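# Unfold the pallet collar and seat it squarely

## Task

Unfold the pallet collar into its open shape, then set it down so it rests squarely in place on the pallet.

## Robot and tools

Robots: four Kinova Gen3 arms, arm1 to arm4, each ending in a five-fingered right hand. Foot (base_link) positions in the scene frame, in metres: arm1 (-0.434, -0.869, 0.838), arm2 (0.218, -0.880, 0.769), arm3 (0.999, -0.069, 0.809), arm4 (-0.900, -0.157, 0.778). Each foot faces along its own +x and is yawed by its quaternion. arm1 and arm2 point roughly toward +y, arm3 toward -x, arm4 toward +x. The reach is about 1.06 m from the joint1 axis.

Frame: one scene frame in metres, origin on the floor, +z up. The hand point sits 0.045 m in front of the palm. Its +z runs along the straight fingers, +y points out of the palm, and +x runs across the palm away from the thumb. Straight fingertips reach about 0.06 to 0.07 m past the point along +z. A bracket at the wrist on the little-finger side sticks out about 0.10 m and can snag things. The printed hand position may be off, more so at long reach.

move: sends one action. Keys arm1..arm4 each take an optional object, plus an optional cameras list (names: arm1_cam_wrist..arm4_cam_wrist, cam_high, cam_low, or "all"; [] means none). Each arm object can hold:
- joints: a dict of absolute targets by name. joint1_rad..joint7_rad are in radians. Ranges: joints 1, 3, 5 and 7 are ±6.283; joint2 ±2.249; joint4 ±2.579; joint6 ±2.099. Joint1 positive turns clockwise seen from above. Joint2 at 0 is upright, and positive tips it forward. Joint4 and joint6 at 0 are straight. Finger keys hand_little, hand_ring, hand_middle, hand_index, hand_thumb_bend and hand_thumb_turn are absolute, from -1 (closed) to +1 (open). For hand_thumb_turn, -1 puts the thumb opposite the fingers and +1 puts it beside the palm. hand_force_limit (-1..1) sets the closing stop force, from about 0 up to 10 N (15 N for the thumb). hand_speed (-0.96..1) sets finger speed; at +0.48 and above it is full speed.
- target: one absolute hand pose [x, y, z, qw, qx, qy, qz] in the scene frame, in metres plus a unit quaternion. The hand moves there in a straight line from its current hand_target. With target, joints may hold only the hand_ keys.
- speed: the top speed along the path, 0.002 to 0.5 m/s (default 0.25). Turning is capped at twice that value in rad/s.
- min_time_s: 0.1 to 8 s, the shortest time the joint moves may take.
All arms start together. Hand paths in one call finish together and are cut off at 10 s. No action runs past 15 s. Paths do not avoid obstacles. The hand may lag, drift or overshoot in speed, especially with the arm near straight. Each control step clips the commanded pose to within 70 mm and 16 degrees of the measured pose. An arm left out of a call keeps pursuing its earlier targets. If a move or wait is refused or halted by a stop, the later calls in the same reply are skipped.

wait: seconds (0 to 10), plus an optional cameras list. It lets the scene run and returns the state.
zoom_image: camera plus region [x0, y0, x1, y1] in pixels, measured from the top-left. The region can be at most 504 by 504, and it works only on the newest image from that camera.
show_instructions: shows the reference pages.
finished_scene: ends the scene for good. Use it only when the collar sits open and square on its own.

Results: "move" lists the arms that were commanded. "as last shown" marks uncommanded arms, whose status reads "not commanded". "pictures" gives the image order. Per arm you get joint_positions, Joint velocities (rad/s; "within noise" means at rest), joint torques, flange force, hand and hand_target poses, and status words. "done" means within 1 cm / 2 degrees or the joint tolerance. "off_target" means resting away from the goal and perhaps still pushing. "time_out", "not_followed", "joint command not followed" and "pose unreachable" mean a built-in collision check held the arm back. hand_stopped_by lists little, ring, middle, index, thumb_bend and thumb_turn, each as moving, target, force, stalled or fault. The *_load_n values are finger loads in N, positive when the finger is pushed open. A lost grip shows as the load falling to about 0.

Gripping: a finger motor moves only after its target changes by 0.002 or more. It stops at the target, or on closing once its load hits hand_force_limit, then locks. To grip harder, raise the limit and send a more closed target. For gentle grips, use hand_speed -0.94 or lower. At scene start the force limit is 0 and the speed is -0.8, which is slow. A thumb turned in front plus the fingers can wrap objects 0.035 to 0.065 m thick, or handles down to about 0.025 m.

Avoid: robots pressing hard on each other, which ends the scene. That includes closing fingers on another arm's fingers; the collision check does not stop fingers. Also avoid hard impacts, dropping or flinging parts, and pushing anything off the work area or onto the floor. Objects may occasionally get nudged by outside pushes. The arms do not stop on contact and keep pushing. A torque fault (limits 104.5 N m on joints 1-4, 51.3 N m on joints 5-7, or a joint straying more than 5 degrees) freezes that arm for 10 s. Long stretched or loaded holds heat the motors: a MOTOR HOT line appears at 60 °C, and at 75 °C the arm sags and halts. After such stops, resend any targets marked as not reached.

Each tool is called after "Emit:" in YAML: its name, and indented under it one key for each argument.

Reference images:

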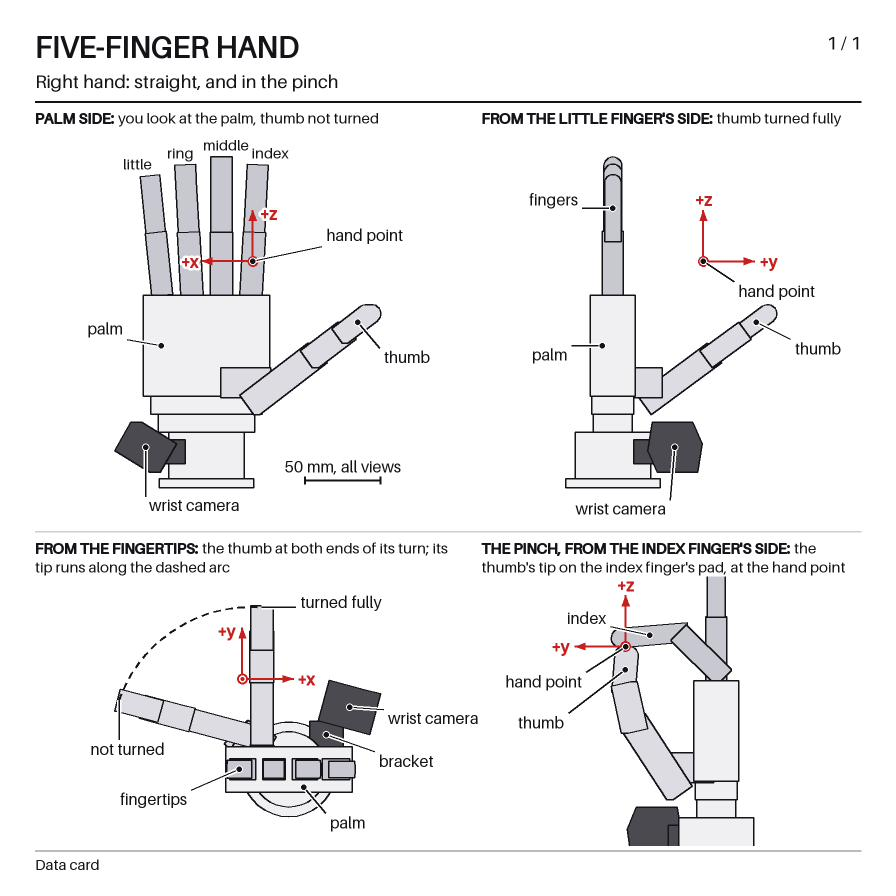

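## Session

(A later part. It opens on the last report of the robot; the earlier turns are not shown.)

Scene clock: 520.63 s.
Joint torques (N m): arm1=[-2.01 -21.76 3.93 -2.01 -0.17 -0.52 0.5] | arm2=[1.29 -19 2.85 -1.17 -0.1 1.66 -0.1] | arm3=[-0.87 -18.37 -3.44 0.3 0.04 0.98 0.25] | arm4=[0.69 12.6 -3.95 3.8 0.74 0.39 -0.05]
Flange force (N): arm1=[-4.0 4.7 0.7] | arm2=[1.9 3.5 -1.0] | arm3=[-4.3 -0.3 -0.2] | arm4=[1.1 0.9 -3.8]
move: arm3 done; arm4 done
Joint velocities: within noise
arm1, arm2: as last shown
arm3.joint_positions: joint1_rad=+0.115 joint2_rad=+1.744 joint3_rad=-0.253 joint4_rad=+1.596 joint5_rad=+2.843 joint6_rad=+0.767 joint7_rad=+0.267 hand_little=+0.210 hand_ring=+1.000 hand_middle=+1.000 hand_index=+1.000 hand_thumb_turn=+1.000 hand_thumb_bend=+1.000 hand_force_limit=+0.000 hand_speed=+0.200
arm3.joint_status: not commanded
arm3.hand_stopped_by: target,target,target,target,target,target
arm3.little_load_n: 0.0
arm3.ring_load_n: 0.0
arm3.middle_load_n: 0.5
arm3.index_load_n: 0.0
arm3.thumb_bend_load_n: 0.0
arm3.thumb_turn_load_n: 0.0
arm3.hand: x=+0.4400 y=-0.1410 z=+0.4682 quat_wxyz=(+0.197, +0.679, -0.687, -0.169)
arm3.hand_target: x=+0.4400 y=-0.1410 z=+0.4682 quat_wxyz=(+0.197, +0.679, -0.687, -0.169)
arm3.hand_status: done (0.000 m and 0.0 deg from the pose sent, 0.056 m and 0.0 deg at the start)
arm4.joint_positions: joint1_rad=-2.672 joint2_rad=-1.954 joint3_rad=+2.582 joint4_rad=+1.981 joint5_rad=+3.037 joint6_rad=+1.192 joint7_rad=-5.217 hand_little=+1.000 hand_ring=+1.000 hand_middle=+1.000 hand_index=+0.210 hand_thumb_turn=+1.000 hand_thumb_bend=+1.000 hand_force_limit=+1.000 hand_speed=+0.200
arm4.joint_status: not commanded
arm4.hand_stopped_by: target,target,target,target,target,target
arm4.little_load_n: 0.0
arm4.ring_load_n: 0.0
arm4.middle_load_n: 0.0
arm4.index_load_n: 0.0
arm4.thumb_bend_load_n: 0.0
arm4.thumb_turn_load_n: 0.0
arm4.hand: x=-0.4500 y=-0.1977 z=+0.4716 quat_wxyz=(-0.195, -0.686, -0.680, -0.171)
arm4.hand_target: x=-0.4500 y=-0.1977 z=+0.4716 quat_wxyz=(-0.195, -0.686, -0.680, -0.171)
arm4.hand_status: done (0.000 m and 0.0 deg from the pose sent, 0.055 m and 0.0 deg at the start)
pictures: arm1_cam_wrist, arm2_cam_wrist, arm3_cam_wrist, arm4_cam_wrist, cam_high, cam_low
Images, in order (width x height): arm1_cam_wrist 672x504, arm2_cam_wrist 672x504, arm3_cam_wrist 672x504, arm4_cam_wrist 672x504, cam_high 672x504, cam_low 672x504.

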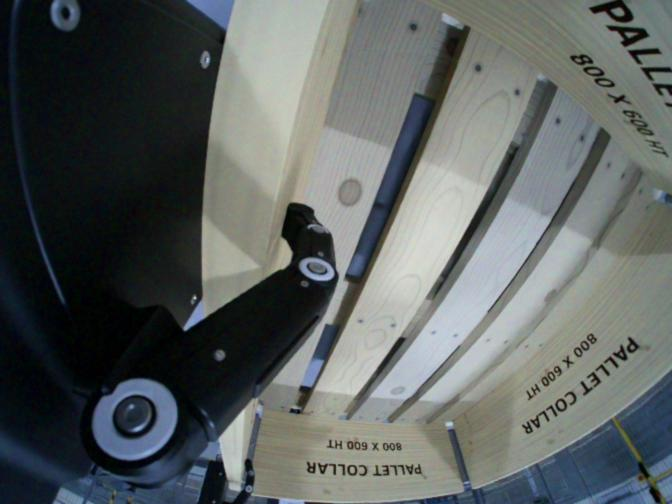

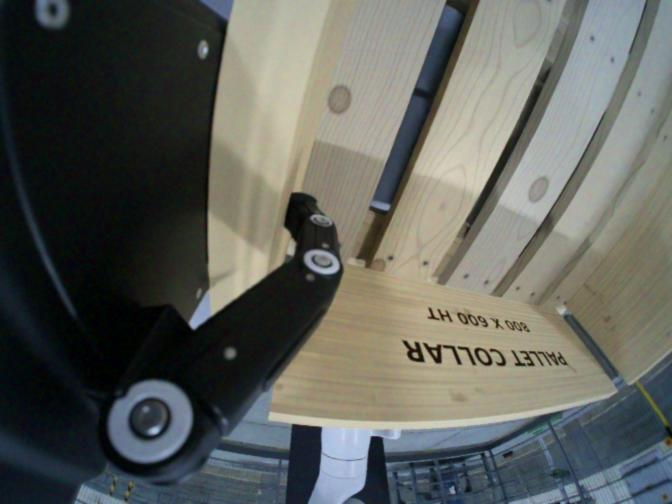

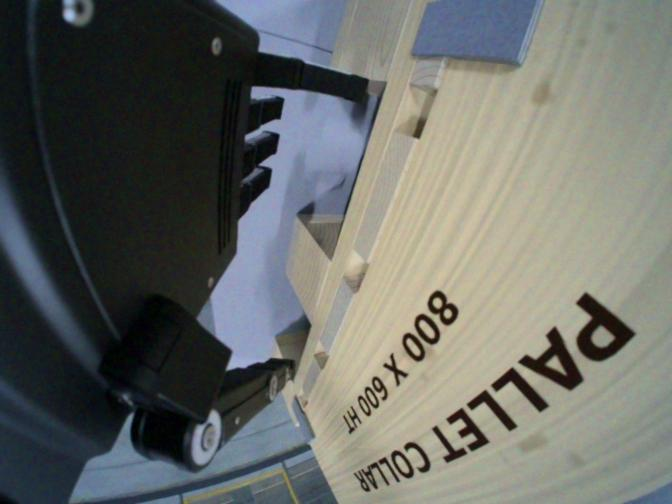

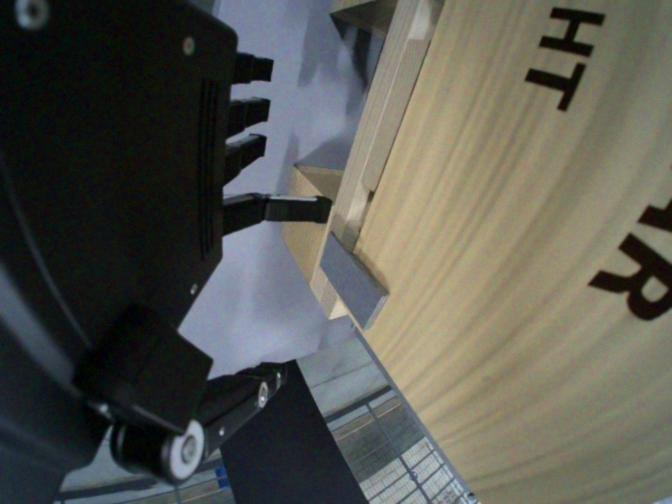

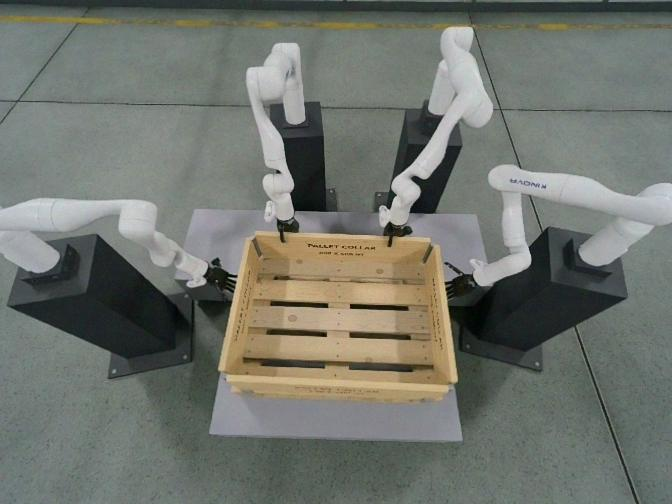

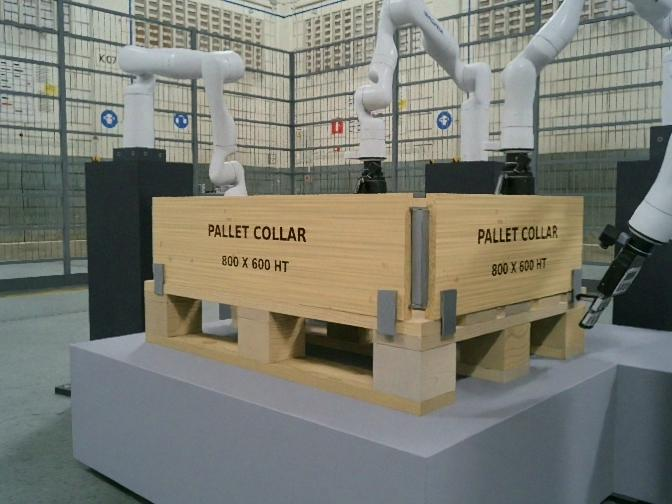

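Emit:
move:
  arm1: {"joints": {"hand_thumb_bend": 1.0, "hand_speed": -0.3}}
  arm2: {"joints": {"hand_thumb_bend": 1.0, "hand_speed": -0.3}}
  arm3: {"target": [0.56, -0.141, 0.55, -0.19727, -0.67903, 0.68669, 0.16867], "speed": 0.15}
  arm4: {"target": [-0.56, -0.1977, 0.55, 0.1949, 0.6861, 0.67972, 0.17106], "speed": 0.15}

Emit:
move:
  arm1: {"target": [-0.20, -0.270, 0.62, 0, 0.00873, 0.99996, 0], "speed": 0.05}
  arm2: {"target": [0.25, -0.284, 0.62, 0, 0.00873, 0.99996, 0], "speed": 0.05}

Emit:
move:
  arm1: {"target": [-0.20, -0.290, 0.74, 0, 0.00873, 0.99996, 0], "speed": 0.15}
  arm2: {"target": [0.25, -0.300, 0.74, 0, 0.00873, 0.99996, 0], "speed": 0.15}
  cameras: ["all"]

Scene clock: 523.00 s.
Joint torques (N m): arm1=[-0.33 -21.7 5.15 -2.57 -0.45 0.77 0.18] | arm2=[0.72 -20.31 2.11 -3.95 -0.42 -0.12 -0.26] | arm3=[-0.89 -15.44 -3.54 3.29 -0.02 1.01 0.25] | arm4=[0.71 10.17 -2.44 5.55 0.82 0.42 -0.04]
Flange force (N): arm1=[-0.9 3.0 -1.7] | arm2=[0.5 -1.2 -3.0] | arm3=[-6.4 -0.3 0.8] | arm4=[1.2 1.1 -4.0]
move: arm1 done; arm2 done; arm3 done; arm4 done
TORQUE WARNING: arm4's joint2_rad reached its warning level (56.7 N m). A warning alone does not stop the arm.
Joint velocities: within noise
arm1.joint_positions: joint1_rad=-0.017 joint2_rad=+1.519 joint3_rad=+0.616 joint4_rad=+1.176 joint5_rad=+2.143 joint6_rad=-0.744 joint7_rad=+0.895 hand_little=+1.000 hand_ring=+1.000 hand_middle=+1.000 hand_index=+1.000 hand_thumb_turn=-1.000 hand_thumb_bend=+1.000 hand_force_limit=+1.000 hand_speed=-0.300
arm1.joint_status: all done
arm1.hand_stopped_by: target,target,target,target,target,target
arm1.little_load_n: 0.0
arm1.ring_load_n: 0.0
arm1.middle_load_n: 0.0
arm1.index_load_n: 0.0
arm1.thumb_bend_load_n: 0.0
arm1.thumb_turn_load_n: 0.0
arm1.hand: x=-0.2000 y=-0.2611 z=+0.5997 quat_wxyz=(+0.000, +0.009, +1.000, +0.000)
arm1.hand_target: x=-0.2000 y=-0.2611 z=+0.5997 quat_wxyz=(+0.000, +0.009, +1.000, +0.000)
arm1.hand_status: not commanded
arm2.joint_positions: joint1_rad=+0.095 joint2_rad=+1.217 joint3_rad=-0.048 joint4_rad=+1.430 joint5_rad=+0.098 joint6_rad=+0.495 joint7_rad=-3.281 hand_little=+1.000 hand_ring=+1.000 hand_middle=+1.000 hand_index=+1.000 hand_thumb_turn=-1.000 hand_thumb_bend=+1.000 hand_force_limit=+1.000 hand_speed=-0.300
arm2.joint_status: all done
arm2.hand_stopped_by: target,fault,target,target,target,target
arm2.little_load_n: 0.0
arm2.ring_load_n: 0.0
arm2.middle_load_n: 0.0
arm2.index_load_n: 0.0
arm2.thumb_bend_load_n: 0.0
arm2.thumb_turn_load_n: 0.0
arm2.hand: x=+0.2500 y=-0.2762 z=+0.5996 quat_wxyz=(+0.000, -0.009, -1.000, +0.000)
arm2.hand_target: x=+0.2500 y=-0.2762 z=+0.5996 quat_wxyz=(+0.000, -0.009, -1.000, +0.000)
arm2.hand_status: not commanded
arm3.joint_positions: joint1_rad=+0.087 joint2_rad=+1.681 joint3_rad=-0.313 joint4_rad=+2.083 joint5_rad=+2.843 joint6_rad=+1.194 joint7_rad=+0.163 hand_little=+0.210 hand_ring=+1.000 hand_middle=+1.000 hand_index=+1.000 hand_thumb_turn=+1.000 hand_thumb_bend=+1.000 hand_force_limit=+0.000 hand_speed=+0.200
arm3.joint_status: not commanded
arm3.hand_stopped_by: target,target,target,target,target,target
arm3.little_load_n: 0.0
arm3.ring_load_n: 0.0
arm3.middle_load_n: 0.0
arm3.index_load_n: 0.0
arm3.thumb_bend_load_n: 0.0
arm3.thumb_turn_load_n: 0.0
arm3.hand: x=+0.5600 y=-0.1410 z=+0.5500 quat_wxyz=(+0.197, +0.679, -0.687, -0.169)
arm3.hand_target: x=+0.5600 y=-0.1410 z=+0.5500 quat_wxyz=(+0.197, +0.679, -0.687, -0.169)
arm3.hand_status: done (0.000 m and 0.0 deg from the pose sent, 0.145 m and 0.0 deg at the start)
arm4.joint_positions: joint1_rad=-2.598 joint2_rad=-2.007 joint3_rad=+2.713 joint4_rad=+2.381 joint5_rad=+3.177 joint6_rad=+1.604 joint7_rad=-5.266 hand_little=+1.000 hand_ring=+1.000 hand_middle=+1.000 hand_index=+0.210 hand_thumb_turn=+1.000 hand_thumb_bend=+1.000 hand_force_limit=+1.000 hand_speed=+0.200
arm4.joint_status: not commanded
arm4.hand_stopped_by: target,target,target,target,target,target
arm4.little_load_n: 0.0
arm4.ring_load_n: 0.0
arm4.middle_load_n: 0.0
arm4.index_load_n: 0.0
arm4.thumb_bend_load_n: 0.0
arm4.thumb_turn_load_n: 0.0
arm4.hand: x=-0.5600 y=-0.1977 z=+0.5500 quat_wxyz=(-0.195, -0.686, -0.680, -0.171)
arm4.hand_target: x=-0.5600 y=-0.1977 z=+0.5500 quat_wxyz=(-0.195, -0.686, -0.680, -0.171)
arm4.hand_status: done (0.000 m and 0.0 deg from the pose sent, 0.135 m and 0.0 deg at the start)
pictures: none

Scene clock: 523.97 s.
Joint torques (N m): arm1=[-0.32 -21.49 5.27 -2.57 -0.43 0.73 0.2] | arm2=[0.75 -19.92 2.03 -3.93 -0.41 -0.13 -0.29] | arm3=[-0.97 -15.41 -3.58 3.33 -0.01 1.03 0.25] | arm4=[0.69 10.23 -2.45 5.48 0.83 0.49 -0.03]
Flange force (N): arm1=[-0.8 2.8 -1.6] | arm2=[0.5 -1.1 -3.0] | arm3=[-6.5 -0.1 1.0] | arm4=[1.1 1.1 -4.0]
move: arm1 done; arm2 done
Joint velocities: within noise
arm1.joint_positions: joint1_rad=-0.024 joint2_rad=+1.466 joint3_rad=+0.613 joint4_rad=+1.247 joint5_rad=+2.142 joint6_rad=-0.735 joint7_rad=+0.929 hand_little=+1.000 hand_ring=+1.000 hand_middle=+1.000 hand_index=+1.000 hand_thumb_turn=-1.000 hand_thumb_bend=+1.000 hand_force_limit=+1.000 hand_speed=-0.300
arm1.joint_status: not commanded
arm1.hand_stopped_by: target,target,target,target,target,target
arm1.little_load_n: 0.0
arm1.ring_load_n: 0.0
arm1.middle_load_n: 0.0
arm1.index_load_n: 0.0
arm1.thumb_bend_load_n: 0.0
arm1.thumb_turn_load_n: 0.0
arm1.hand: x=-0.2000 y=-0.2700 z=+0.6200 quat_wxyz=(+0.000, +0.009, +1.000, +0.000)
arm1.hand_target: x=-0.2000 y=-0.2700 z=+0.6200 quat_wxyz=(+0.000, +0.009, +1.000, +0.000)
arm1.hand_status: done (0.000 m and 0.0 deg from the pose sent, 0.022 m and 0.0 deg at the start)
arm2.joint_positions: joint1_rad=+0.095 joint2_rad=+1.165 joint3_rad=-0.048 joint4_rad=+1.481 joint5_rad=+0.097 joint6_rad=+0.496 joint7_rad=-3.283 hand_little=+1.000 hand_ring=+1.000 hand_middle=+1.000 hand_index=+1.000 hand_thumb_turn=-1.000 hand_thumb_bend=+1.000 hand_force_limit=+1.000 hand_speed=-0.300
arm2.joint_status: not commanded
arm2.hand_stopped_by: target,fault,target,target,target,target
arm2.little_load_n: 0.5
arm2.ring_load_n: 0.0
arm2.middle_load_n: 0.0
arm2.index_load_n: 0.0
arm2.thumb_bend_load_n: 0.0
arm2.thumb_turn_load_n: 0.0
arm2.hand: x=+0.2500 y=-0.2840 z=+0.6200 quat_wxyz=(+0.000, -0.009, -1.000, +0.000)
arm2.hand_target: x=+0.2500 y=-0.2840 z=+0.6200 quat_wxyz=(+0.000, -0.009, -1.000, +0.000)
arm2.hand_status: done (0.000 m and 0.0 deg from the pose sent, 0.022 m and 0.0 deg at the start)
arm3, arm4: as last shown
arm3.middle_load_n: -0.5
pictures: none

Scene clock: 525.33 s.
Joint torques (N m): arm1=[-0.29 -20.25 5.6 -3.18 -0.43 0.73 0.18] | arm2=[0.76 -18.52 1.97 -4.99 -0.4 -0.09 -0.23] | arm3=[-0.88 -15.43 -3.51 3.32 0 1.02 0.28] | arm4=[0.72 10.17 -2.49 5.53 0.8 0.42 -0.04]
Flange force (N): arm1=[-0.8 2.6 -2.2] | arm2=[0.7 -1.9 -2.5] | arm3=[-6.2 -0.3 0.9] | arm4=[1.1 0.9 -4.0]
move: arm1 done; arm2 done
Joint velocities: within noise
arm1.joint_positions: joint1_rad=-0.075 joint2_rad=+1.219 joint3_rad=+0.685 joint4_rad=+1.444 joint5_rad=+2.212 joint6_rad=-0.820 joint7_rad=+0.962 hand_little=+1.000 hand_ring=+1.000 hand_middle=+1.000 hand_index=+1.000 hand_thumb_turn=-1.000 hand_thumb_bend=+1.000 hand_force_limit=+1.000 hand_speed=-0.300
arm1.joint_status: not commanded
arm1.hand_stopped_by: target,target,target,target,target,target
arm1.little_load_n: 0.0
arm1.ring_load_n: 0.0
arm1.middle_load_n: 0.0
arm1.index_load_n: 0.0
arm1.thumb_bend_load_n: 0.0
arm1.thumb_turn_load_n: 0.0
arm1.hand: x=-0.2000 y=-0.2900 z=+0.7400 quat_wxyz=(+0.000, +0.009, +1.000, +0.000)
arm1.hand_target: x=-0.2000 y=-0.2900 z=+0.7400 quat_wxyz=(+0.000, +0.009, +1.000, +0.000)
arm1.hand_status: done (0.000 m and 0.0 deg from the pose sent, 0.122 m and 0.0 deg at the start)
arm2.joint_positions: joint1_rad=+0.102 joint2_rad=+0.903 joint3_rad=-0.062 joint4_rad=+1.592 joint5_rad=+0.084 joint6_rad=+0.647 joint7_rad=-3.276 hand_little=+1.000 hand_ring=+1.000 hand_middle=+1.000 hand_index=+1.000 hand_thumb_turn=-1.000 hand_thumb_bend=+1.000 hand_force_limit=+1.000 hand_speed=-0.300
arm2.joint_status: not commanded
arm2.hand_stopped_by: target,fault,target,target,target,target
arm2.little_load_n: 0.0
arm2.ring_load_n: 0.0
arm2.middle_load_n: 0.5
arm2.index_load_n: 0.0
arm2.thumb_bend_load_n: 0.0
arm2.thumb_turn_load_n: 0.0
arm2.hand: x=+0.2500 y=-0.3000 z=+0.7400 quat_wxyz=(+0.000, -0.009, -1.000, +0.000)
arm2.hand_target: x=+0.2500 y=-0.3000 z=+0.7400 quat_wxyz=(+0.000, -0.009, -1.000, +0.000)
arm2.hand_status: done (0.000 m and 0.0 deg from the pose sent, 0.121 m and 0.0 deg at the start)
arm3, arm4: as last shown
arm3.ring_load_n: -0.5
arm3.middle_load_n: 0.0
pictures: arm1_cam_wrist, arm2_cam_wrist, arm3_cam_wrist, arm4_cam_wrist, cam_high, cam_low
Images, in order (width x height): arm1_cam_wrist 672x504, arm2_cam_wrist 672x504, arm3_cam_wrist 672x504, arm4_cam_wrist 672x504, cam_high 672x504, cam_low 672x504.

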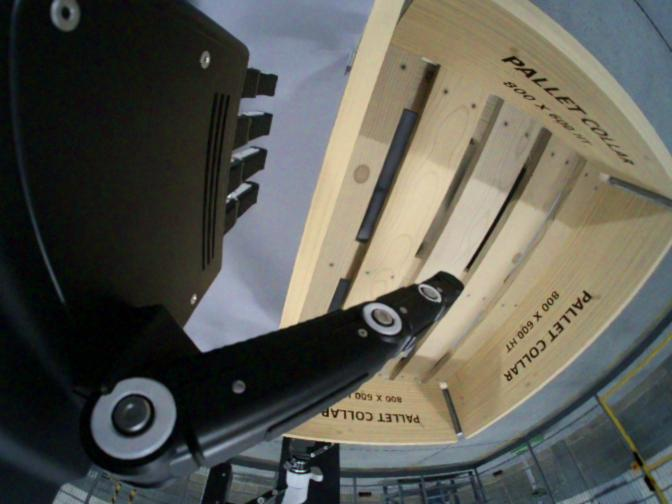

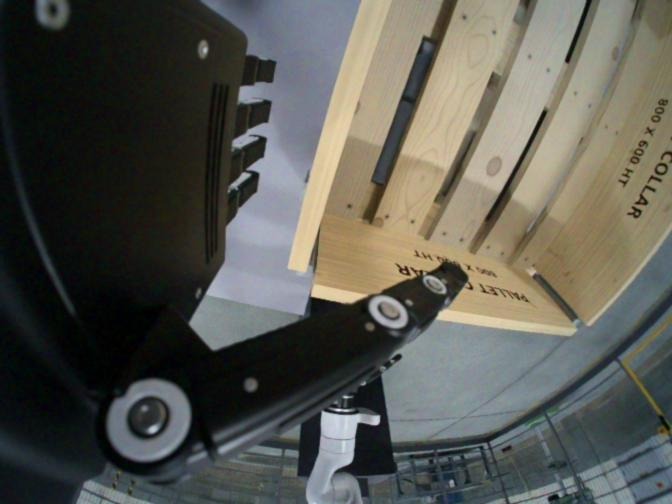

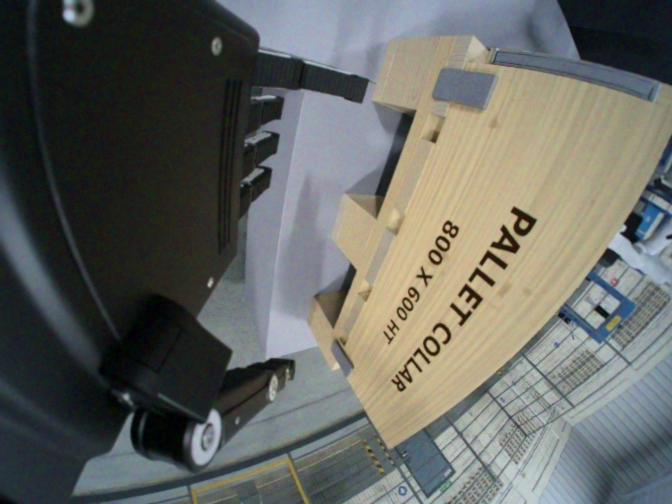

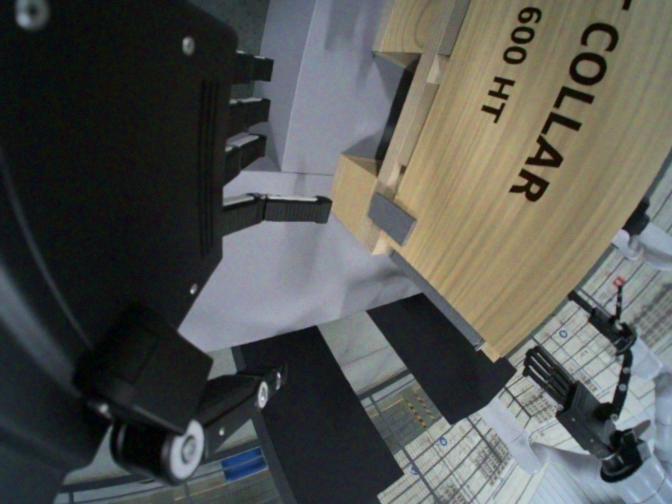

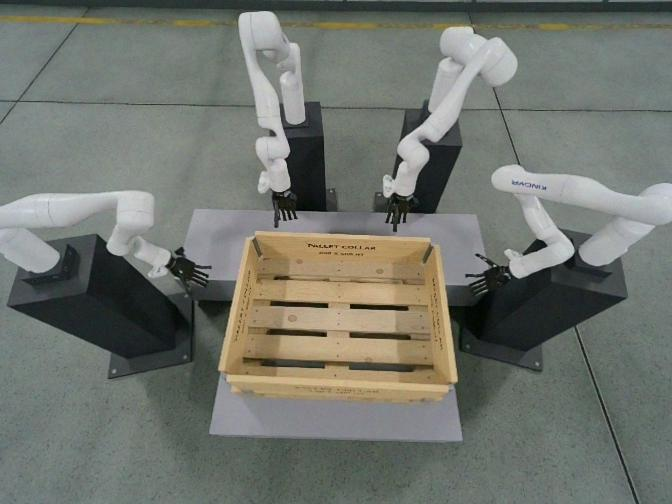

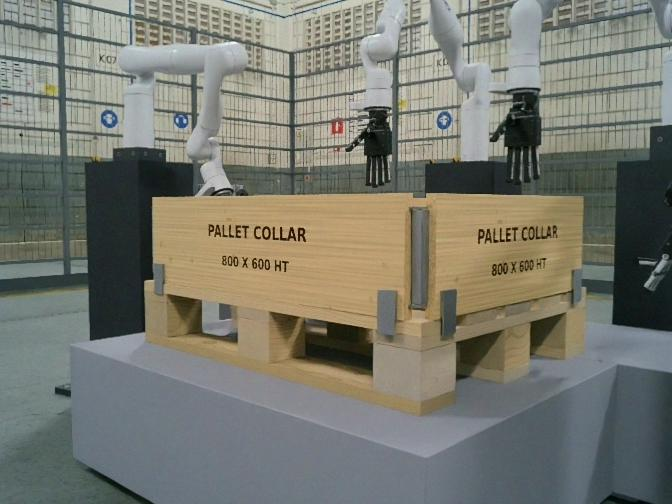

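Emit:
zoom_image:
  camera: "cam_high"
  region: [215, 220, 470, 410]

Emit:
zoom_image:
  camera: "cam_low"
  region: [130, 180, 470, 350]

Emit:
zoom_image:
  camera: "cam_low"
  region: [350, 250, 480, 350]

Emit:
zoom_image:
  camera: "cam_low"
  region: [520, 230, 620, 330]

Emit:
zoom_image:
  camera: "arm3_cam_wrist"
  region: [300, 20, 540, 400]

Emit:
zoom_image:
  camera: "arm4_cam_wrist"
  region: [320, 0, 520, 360]

Scaled by 1.976 from the camera's image (finer frame: 960x720).

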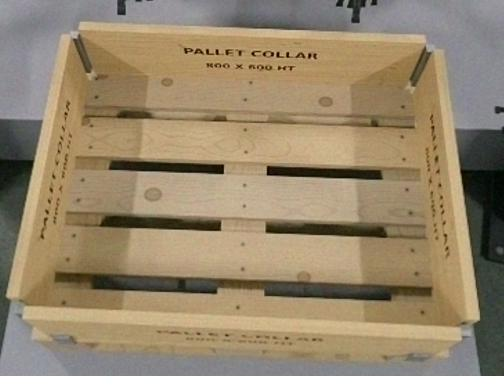

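Scaled by 1.482 from the camera's image (finer frame: 960x720).

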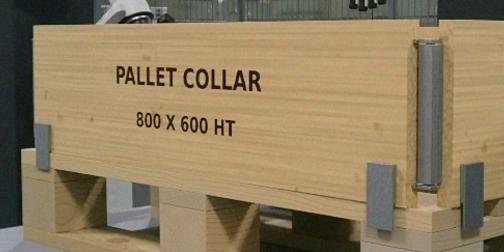

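Scaled by 3.877 from the camera's image (finer frame: 960x720).

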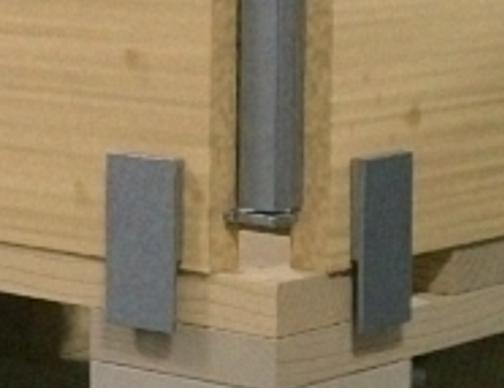

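Scaled by 5.040 from the camera's image (finer frame: 960x720).

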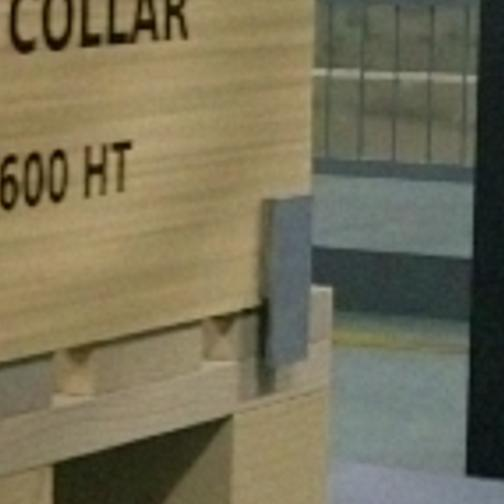

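Scaled by 1.326 from the camera's image (finer frame: 960x720).

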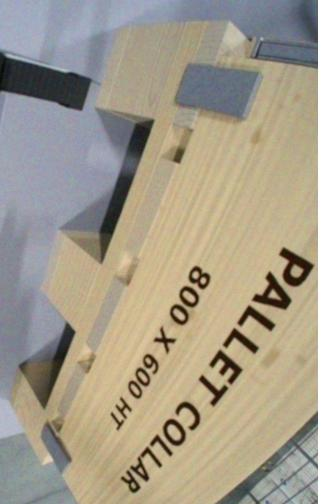

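Scaled by 1.400 from the camera's image (finer frame: 960x720).

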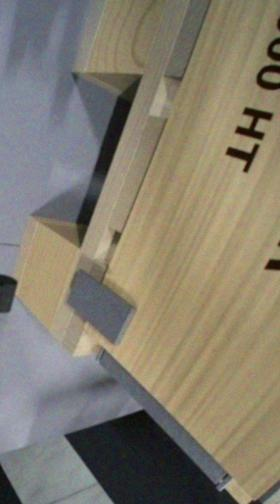

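Emit:
zoom_image:
  camera: "cam_low"
  region: [220, 270, 400, 340]

Emit:
zoom_image:
  camera: "cam_low"
  region: [130, 250, 260, 320]

Emit:
zoom_image:
  camera: "cam_high"
  region: [210, 355, 300, 415]

Emit:
zoom_image:
  camera: "cam_high"
  region: [390, 355, 480, 415]

Emit:
zoom_image:
  camera: "arm3_cam_wrist"
  region: [300, 270, 420, 400]

Scaled by 2.800 from the camera's image (finer frame: 960x720).

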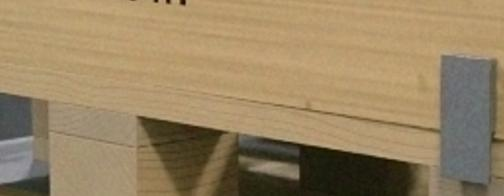

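Scaled by 3.877 from the camera's image (finer frame: 960x720).

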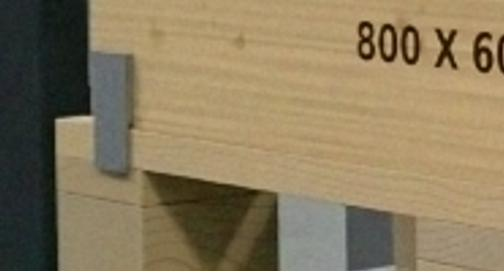

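Scaled by 5.600 from the camera's image (finer frame: 960x720).

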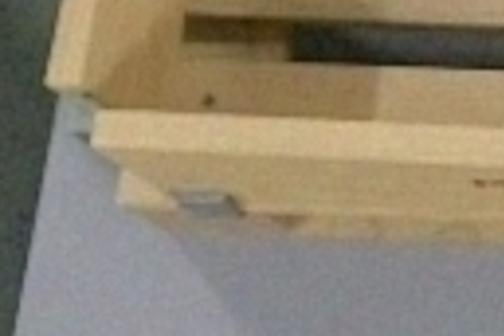

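Scaled by 5.600 from the camera's image (finer frame: 960x720).

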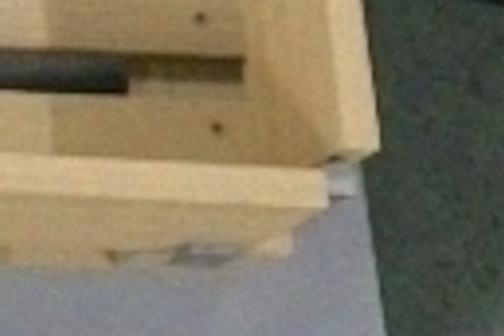

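Scaled by 3.877 from the camera's image (finer frame: 960x720).

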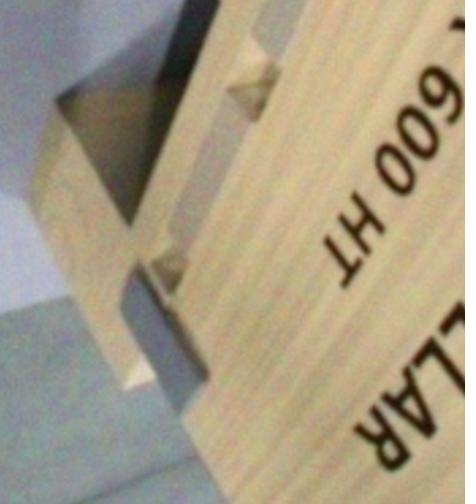

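Emit:
zoom_image:
  camera: "cam_low"
  region: [330, 290, 420, 335]

Emit:
zoom_image:
  camera: "cam_low"
  region: [270, 285, 350, 325]

Emit:
zoom_image:
  camera: "cam_low"
  region: [440, 270, 530, 330]

Emit:
zoom_image:
  camera: "arm1_cam_wrist"
  region: [400, 130, 640, 400]

Emit:
zoom_image:
  camera: "arm2_cam_wrist"
  region: [260, 120, 460, 320]

Scaled by 5.600 from the camera's image (finer frame: 960x720).

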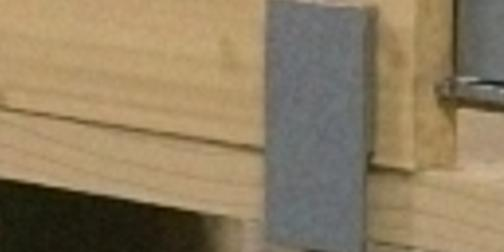

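Scaled by 6.300 from the camera's image (finer frame: 960x720).

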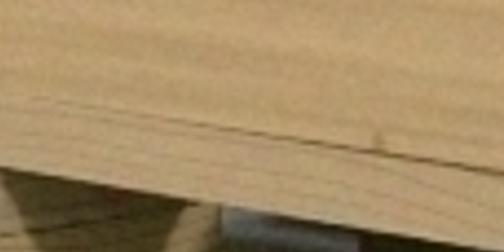

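Scaled by 5.600 from the camera's image (finer frame: 960x720).

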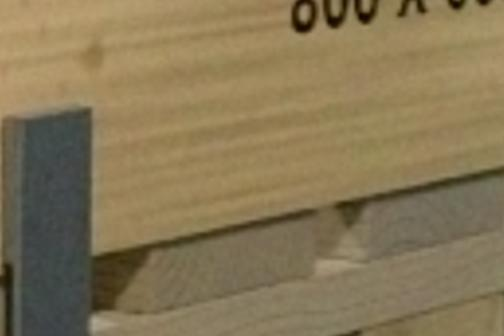

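Scaled by 1.867 from the camera's image (finer frame: 960x720).

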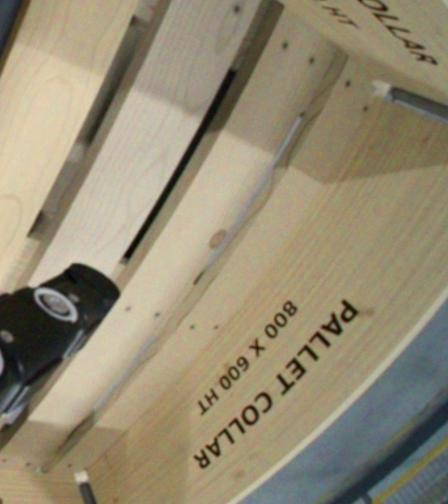

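Scaled by 2.520 from the camera's image (finer frame: 960x720).

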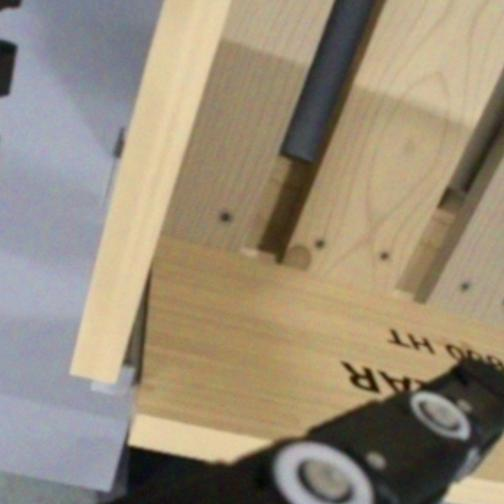

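Emit:
zoom_image:
  camera: "arm1_cam_wrist"
  region: [310, 0, 480, 130]

Emit:
wait:
  seconds: 1.5
  cameras: ["cam_high", "cam_low"]

Scaled by 2.965 from the camera's image (finer frame: 960x720).

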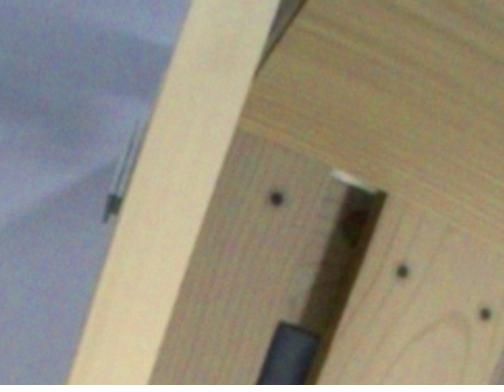

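Scene clock: 528.53 s.
Joint torques (N m): arm1=[-0.35 -20.22 5.58 -3.22 -0.42 0.77 0.2] | arm2=[0.74 -18.46 2 -5.01 -0.37 -0.06 -0.25] | arm3=[-0.93 -15.41 -3.56 3.37 -0.03 1 0.24] | arm4=[0.74 10.17 -2.52 5.49 0.77 0.43 -0.03]
Flange force (N): arm1=[-0.8 2.5 -2.3] | arm2=[0.7 -2.1 -2.6] | arm3=[-6.4 -0.2 1.0] | arm4=[1.0 0.8 -4.1]
Joint velocities: within noise
arm1.joint_positions: joint1_rad=-0.075 joint2_rad=+1.219 joint3_rad=+0.685 joint4_rad=+1.444 joint5_rad=+2.212 joint6_rad=-0.820 joint7_rad=+0.962 hand_little=+1.000 hand_ring=+1.000 hand_middle=+1.000 hand_index=+1.000 hand_thumb_turn=-1.000 hand_thumb_bend=+1.000 hand_force_limit=+1.000 hand_speed=-0.300
arm1.joint_status: not commanded
arm1.hand_stopped_by: target,target,target,target,target,target
arm1.little_load_n: 0.0
arm1.ring_load_n: 0.0
arm1.middle_load_n: 0.0
arm1.index_load_n: 0.0
arm1.thumb_bend_load_n: 0.0
arm1.thumb_turn_load_n: 0.0
arm1.hand: x=-0.2000 y=-0.2900 z=+0.7400 quat_wxyz=(+0.000, +0.009, +1.000, +0.000)
arm1.hand_target: x=-0.2000 y=-0.2900 z=+0.7400 quat_wxyz=(+0.000, +0.009, +1.000, +0.000)
arm1.hand_status: done (0.000 m and 0.0 deg from the pose sent, 0.122 m and 0.0 deg at the start)
arm2.joint_positions: joint1_rad=+0.102 joint2_rad=+0.903 joint3_rad=-0.062 joint4_rad=+1.591 joint5_rad=+0.084 joint6_rad=+0.647 joint7_rad=-3.276 hand_little=+1.000 hand_ring=+1.000 hand_middle=+1.000 hand_index=+1.000 hand_thumb_turn=-1.000 hand_thumb_bend=+1.000 hand_force_limit=+1.000 hand_speed=-0.300
arm2.joint_status: not commanded
arm2.hand_stopped_by: target,fault,target,target,target,target
arm2.little_load_n: 0.0
arm2.ring_load_n: 0.0
arm2.middle_load_n: 0.0
arm2.index_load_n: 0.0
arm2.thumb_bend_load_n: 0.0
arm2.thumb_turn_load_n: 0.0
arm2.hand: x=+0.2500 y=-0.3000 z=+0.7400 quat_wxyz=(+0.000, -0.009, -1.000, +0.000)
arm2.hand_target: x=+0.2500 y=-0.3000 z=+0.7400 quat_wxyz=(+0.000, -0.009, -1.000, +0.000)
arm2.hand_status: done (0.000 m and 0.0 deg from the pose sent, 0.121 m and 0.0 deg at the start)
arm3.joint_positions: joint1_rad=+0.087 joint2_rad=+1.681 joint3_rad=-0.313 joint4_rad=+2.083 joint5_rad=+2.843 joint6_rad=+1.194 joint7_rad=+0.163 hand_little=+0.210 hand_ring=+1.000 hand_middle=+1.000 hand_index=+1.000 hand_thumb_turn=+1.000 hand_thumb_bend=+1.000 hand_force_limit=+0.000 hand_speed=+0.200
arm3.joint_status: not commanded
arm3.hand_stopped_by: target,target,target,target,target,target
arm3.little_load_n: 0.0
arm3.ring_load_n: 0.0
arm3.middle_load_n: 0.0
arm3.index_load_n: 0.0
arm3.thumb_bend_load_n: 0.0
arm3.thumb_turn_load_n: 0.5
arm3.hand: x=+0.5600 y=-0.1410 z=+0.5500 quat_wxyz=(+0.197, +0.679, -0.687, -0.169)
arm3.hand_target: x=+0.5600 y=-0.1410 z=+0.5500 quat_wxyz=(+0.197, +0.679, -0.687, -0.169)
arm3.hand_status: not commanded
arm4.joint_positions: joint1_rad=-2.598 joint2_rad=-2.007 joint3_rad=+2.713 joint4_rad=+2.381 joint5_rad=+3.177 joint6_rad=+1.604 joint7_rad=-5.266 hand_little=+1.000 hand_ring=+1.000 hand_middle=+1.000 hand_index=+0.210 hand_thumb_turn=+1.000 hand_thumb_bend=+1.000 hand_force_limit=+1.000 hand_speed=+0.200
arm4.joint_status: not commanded
arm4.hand_stopped_by: target,target,target,target,target,target
arm4.little_load_n: 0.0
arm4.ring_load_n: 0.0
arm4.middle_load_n: 0.0
arm4.index_load_n: 0.0
arm4.thumb_bend_load_n: 0.0
arm4.thumb_turn_load_n: 0.0
arm4.hand: x=-0.5600 y=-0.1977 z=+0.5500 quat_wxyz=(-0.195, -0.686, -0.680, -0.171)
arm4.hand_target: x=-0.5600 y=-0.1977 z=+0.5500 quat_wxyz=(-0.195, -0.686, -0.680, -0.171)
arm4.hand_status: not commanded
wait: 1.50 s; at rest from the start
Images, in order (width x height): cam_high 672x504, cam_low 672x504.

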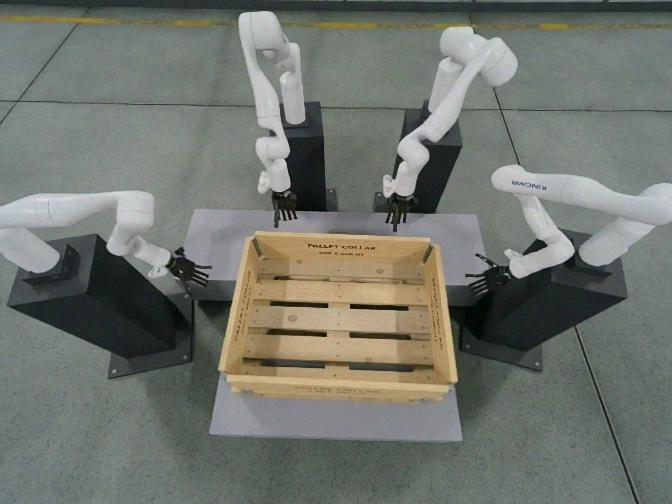

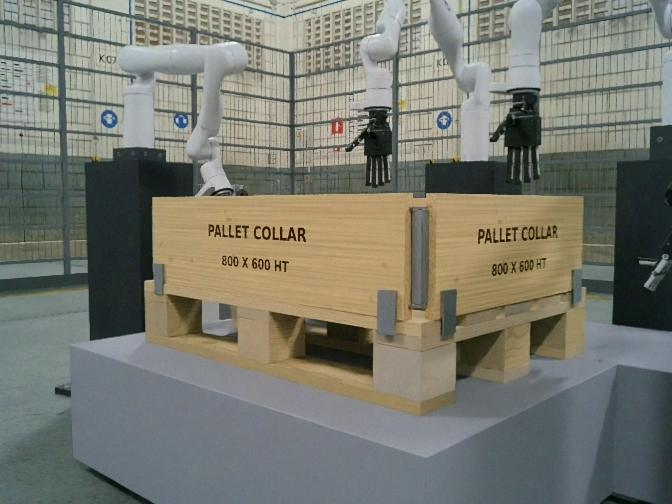

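Emit:
finished_scene:
  scene: 1

The scene is finished: the task was done.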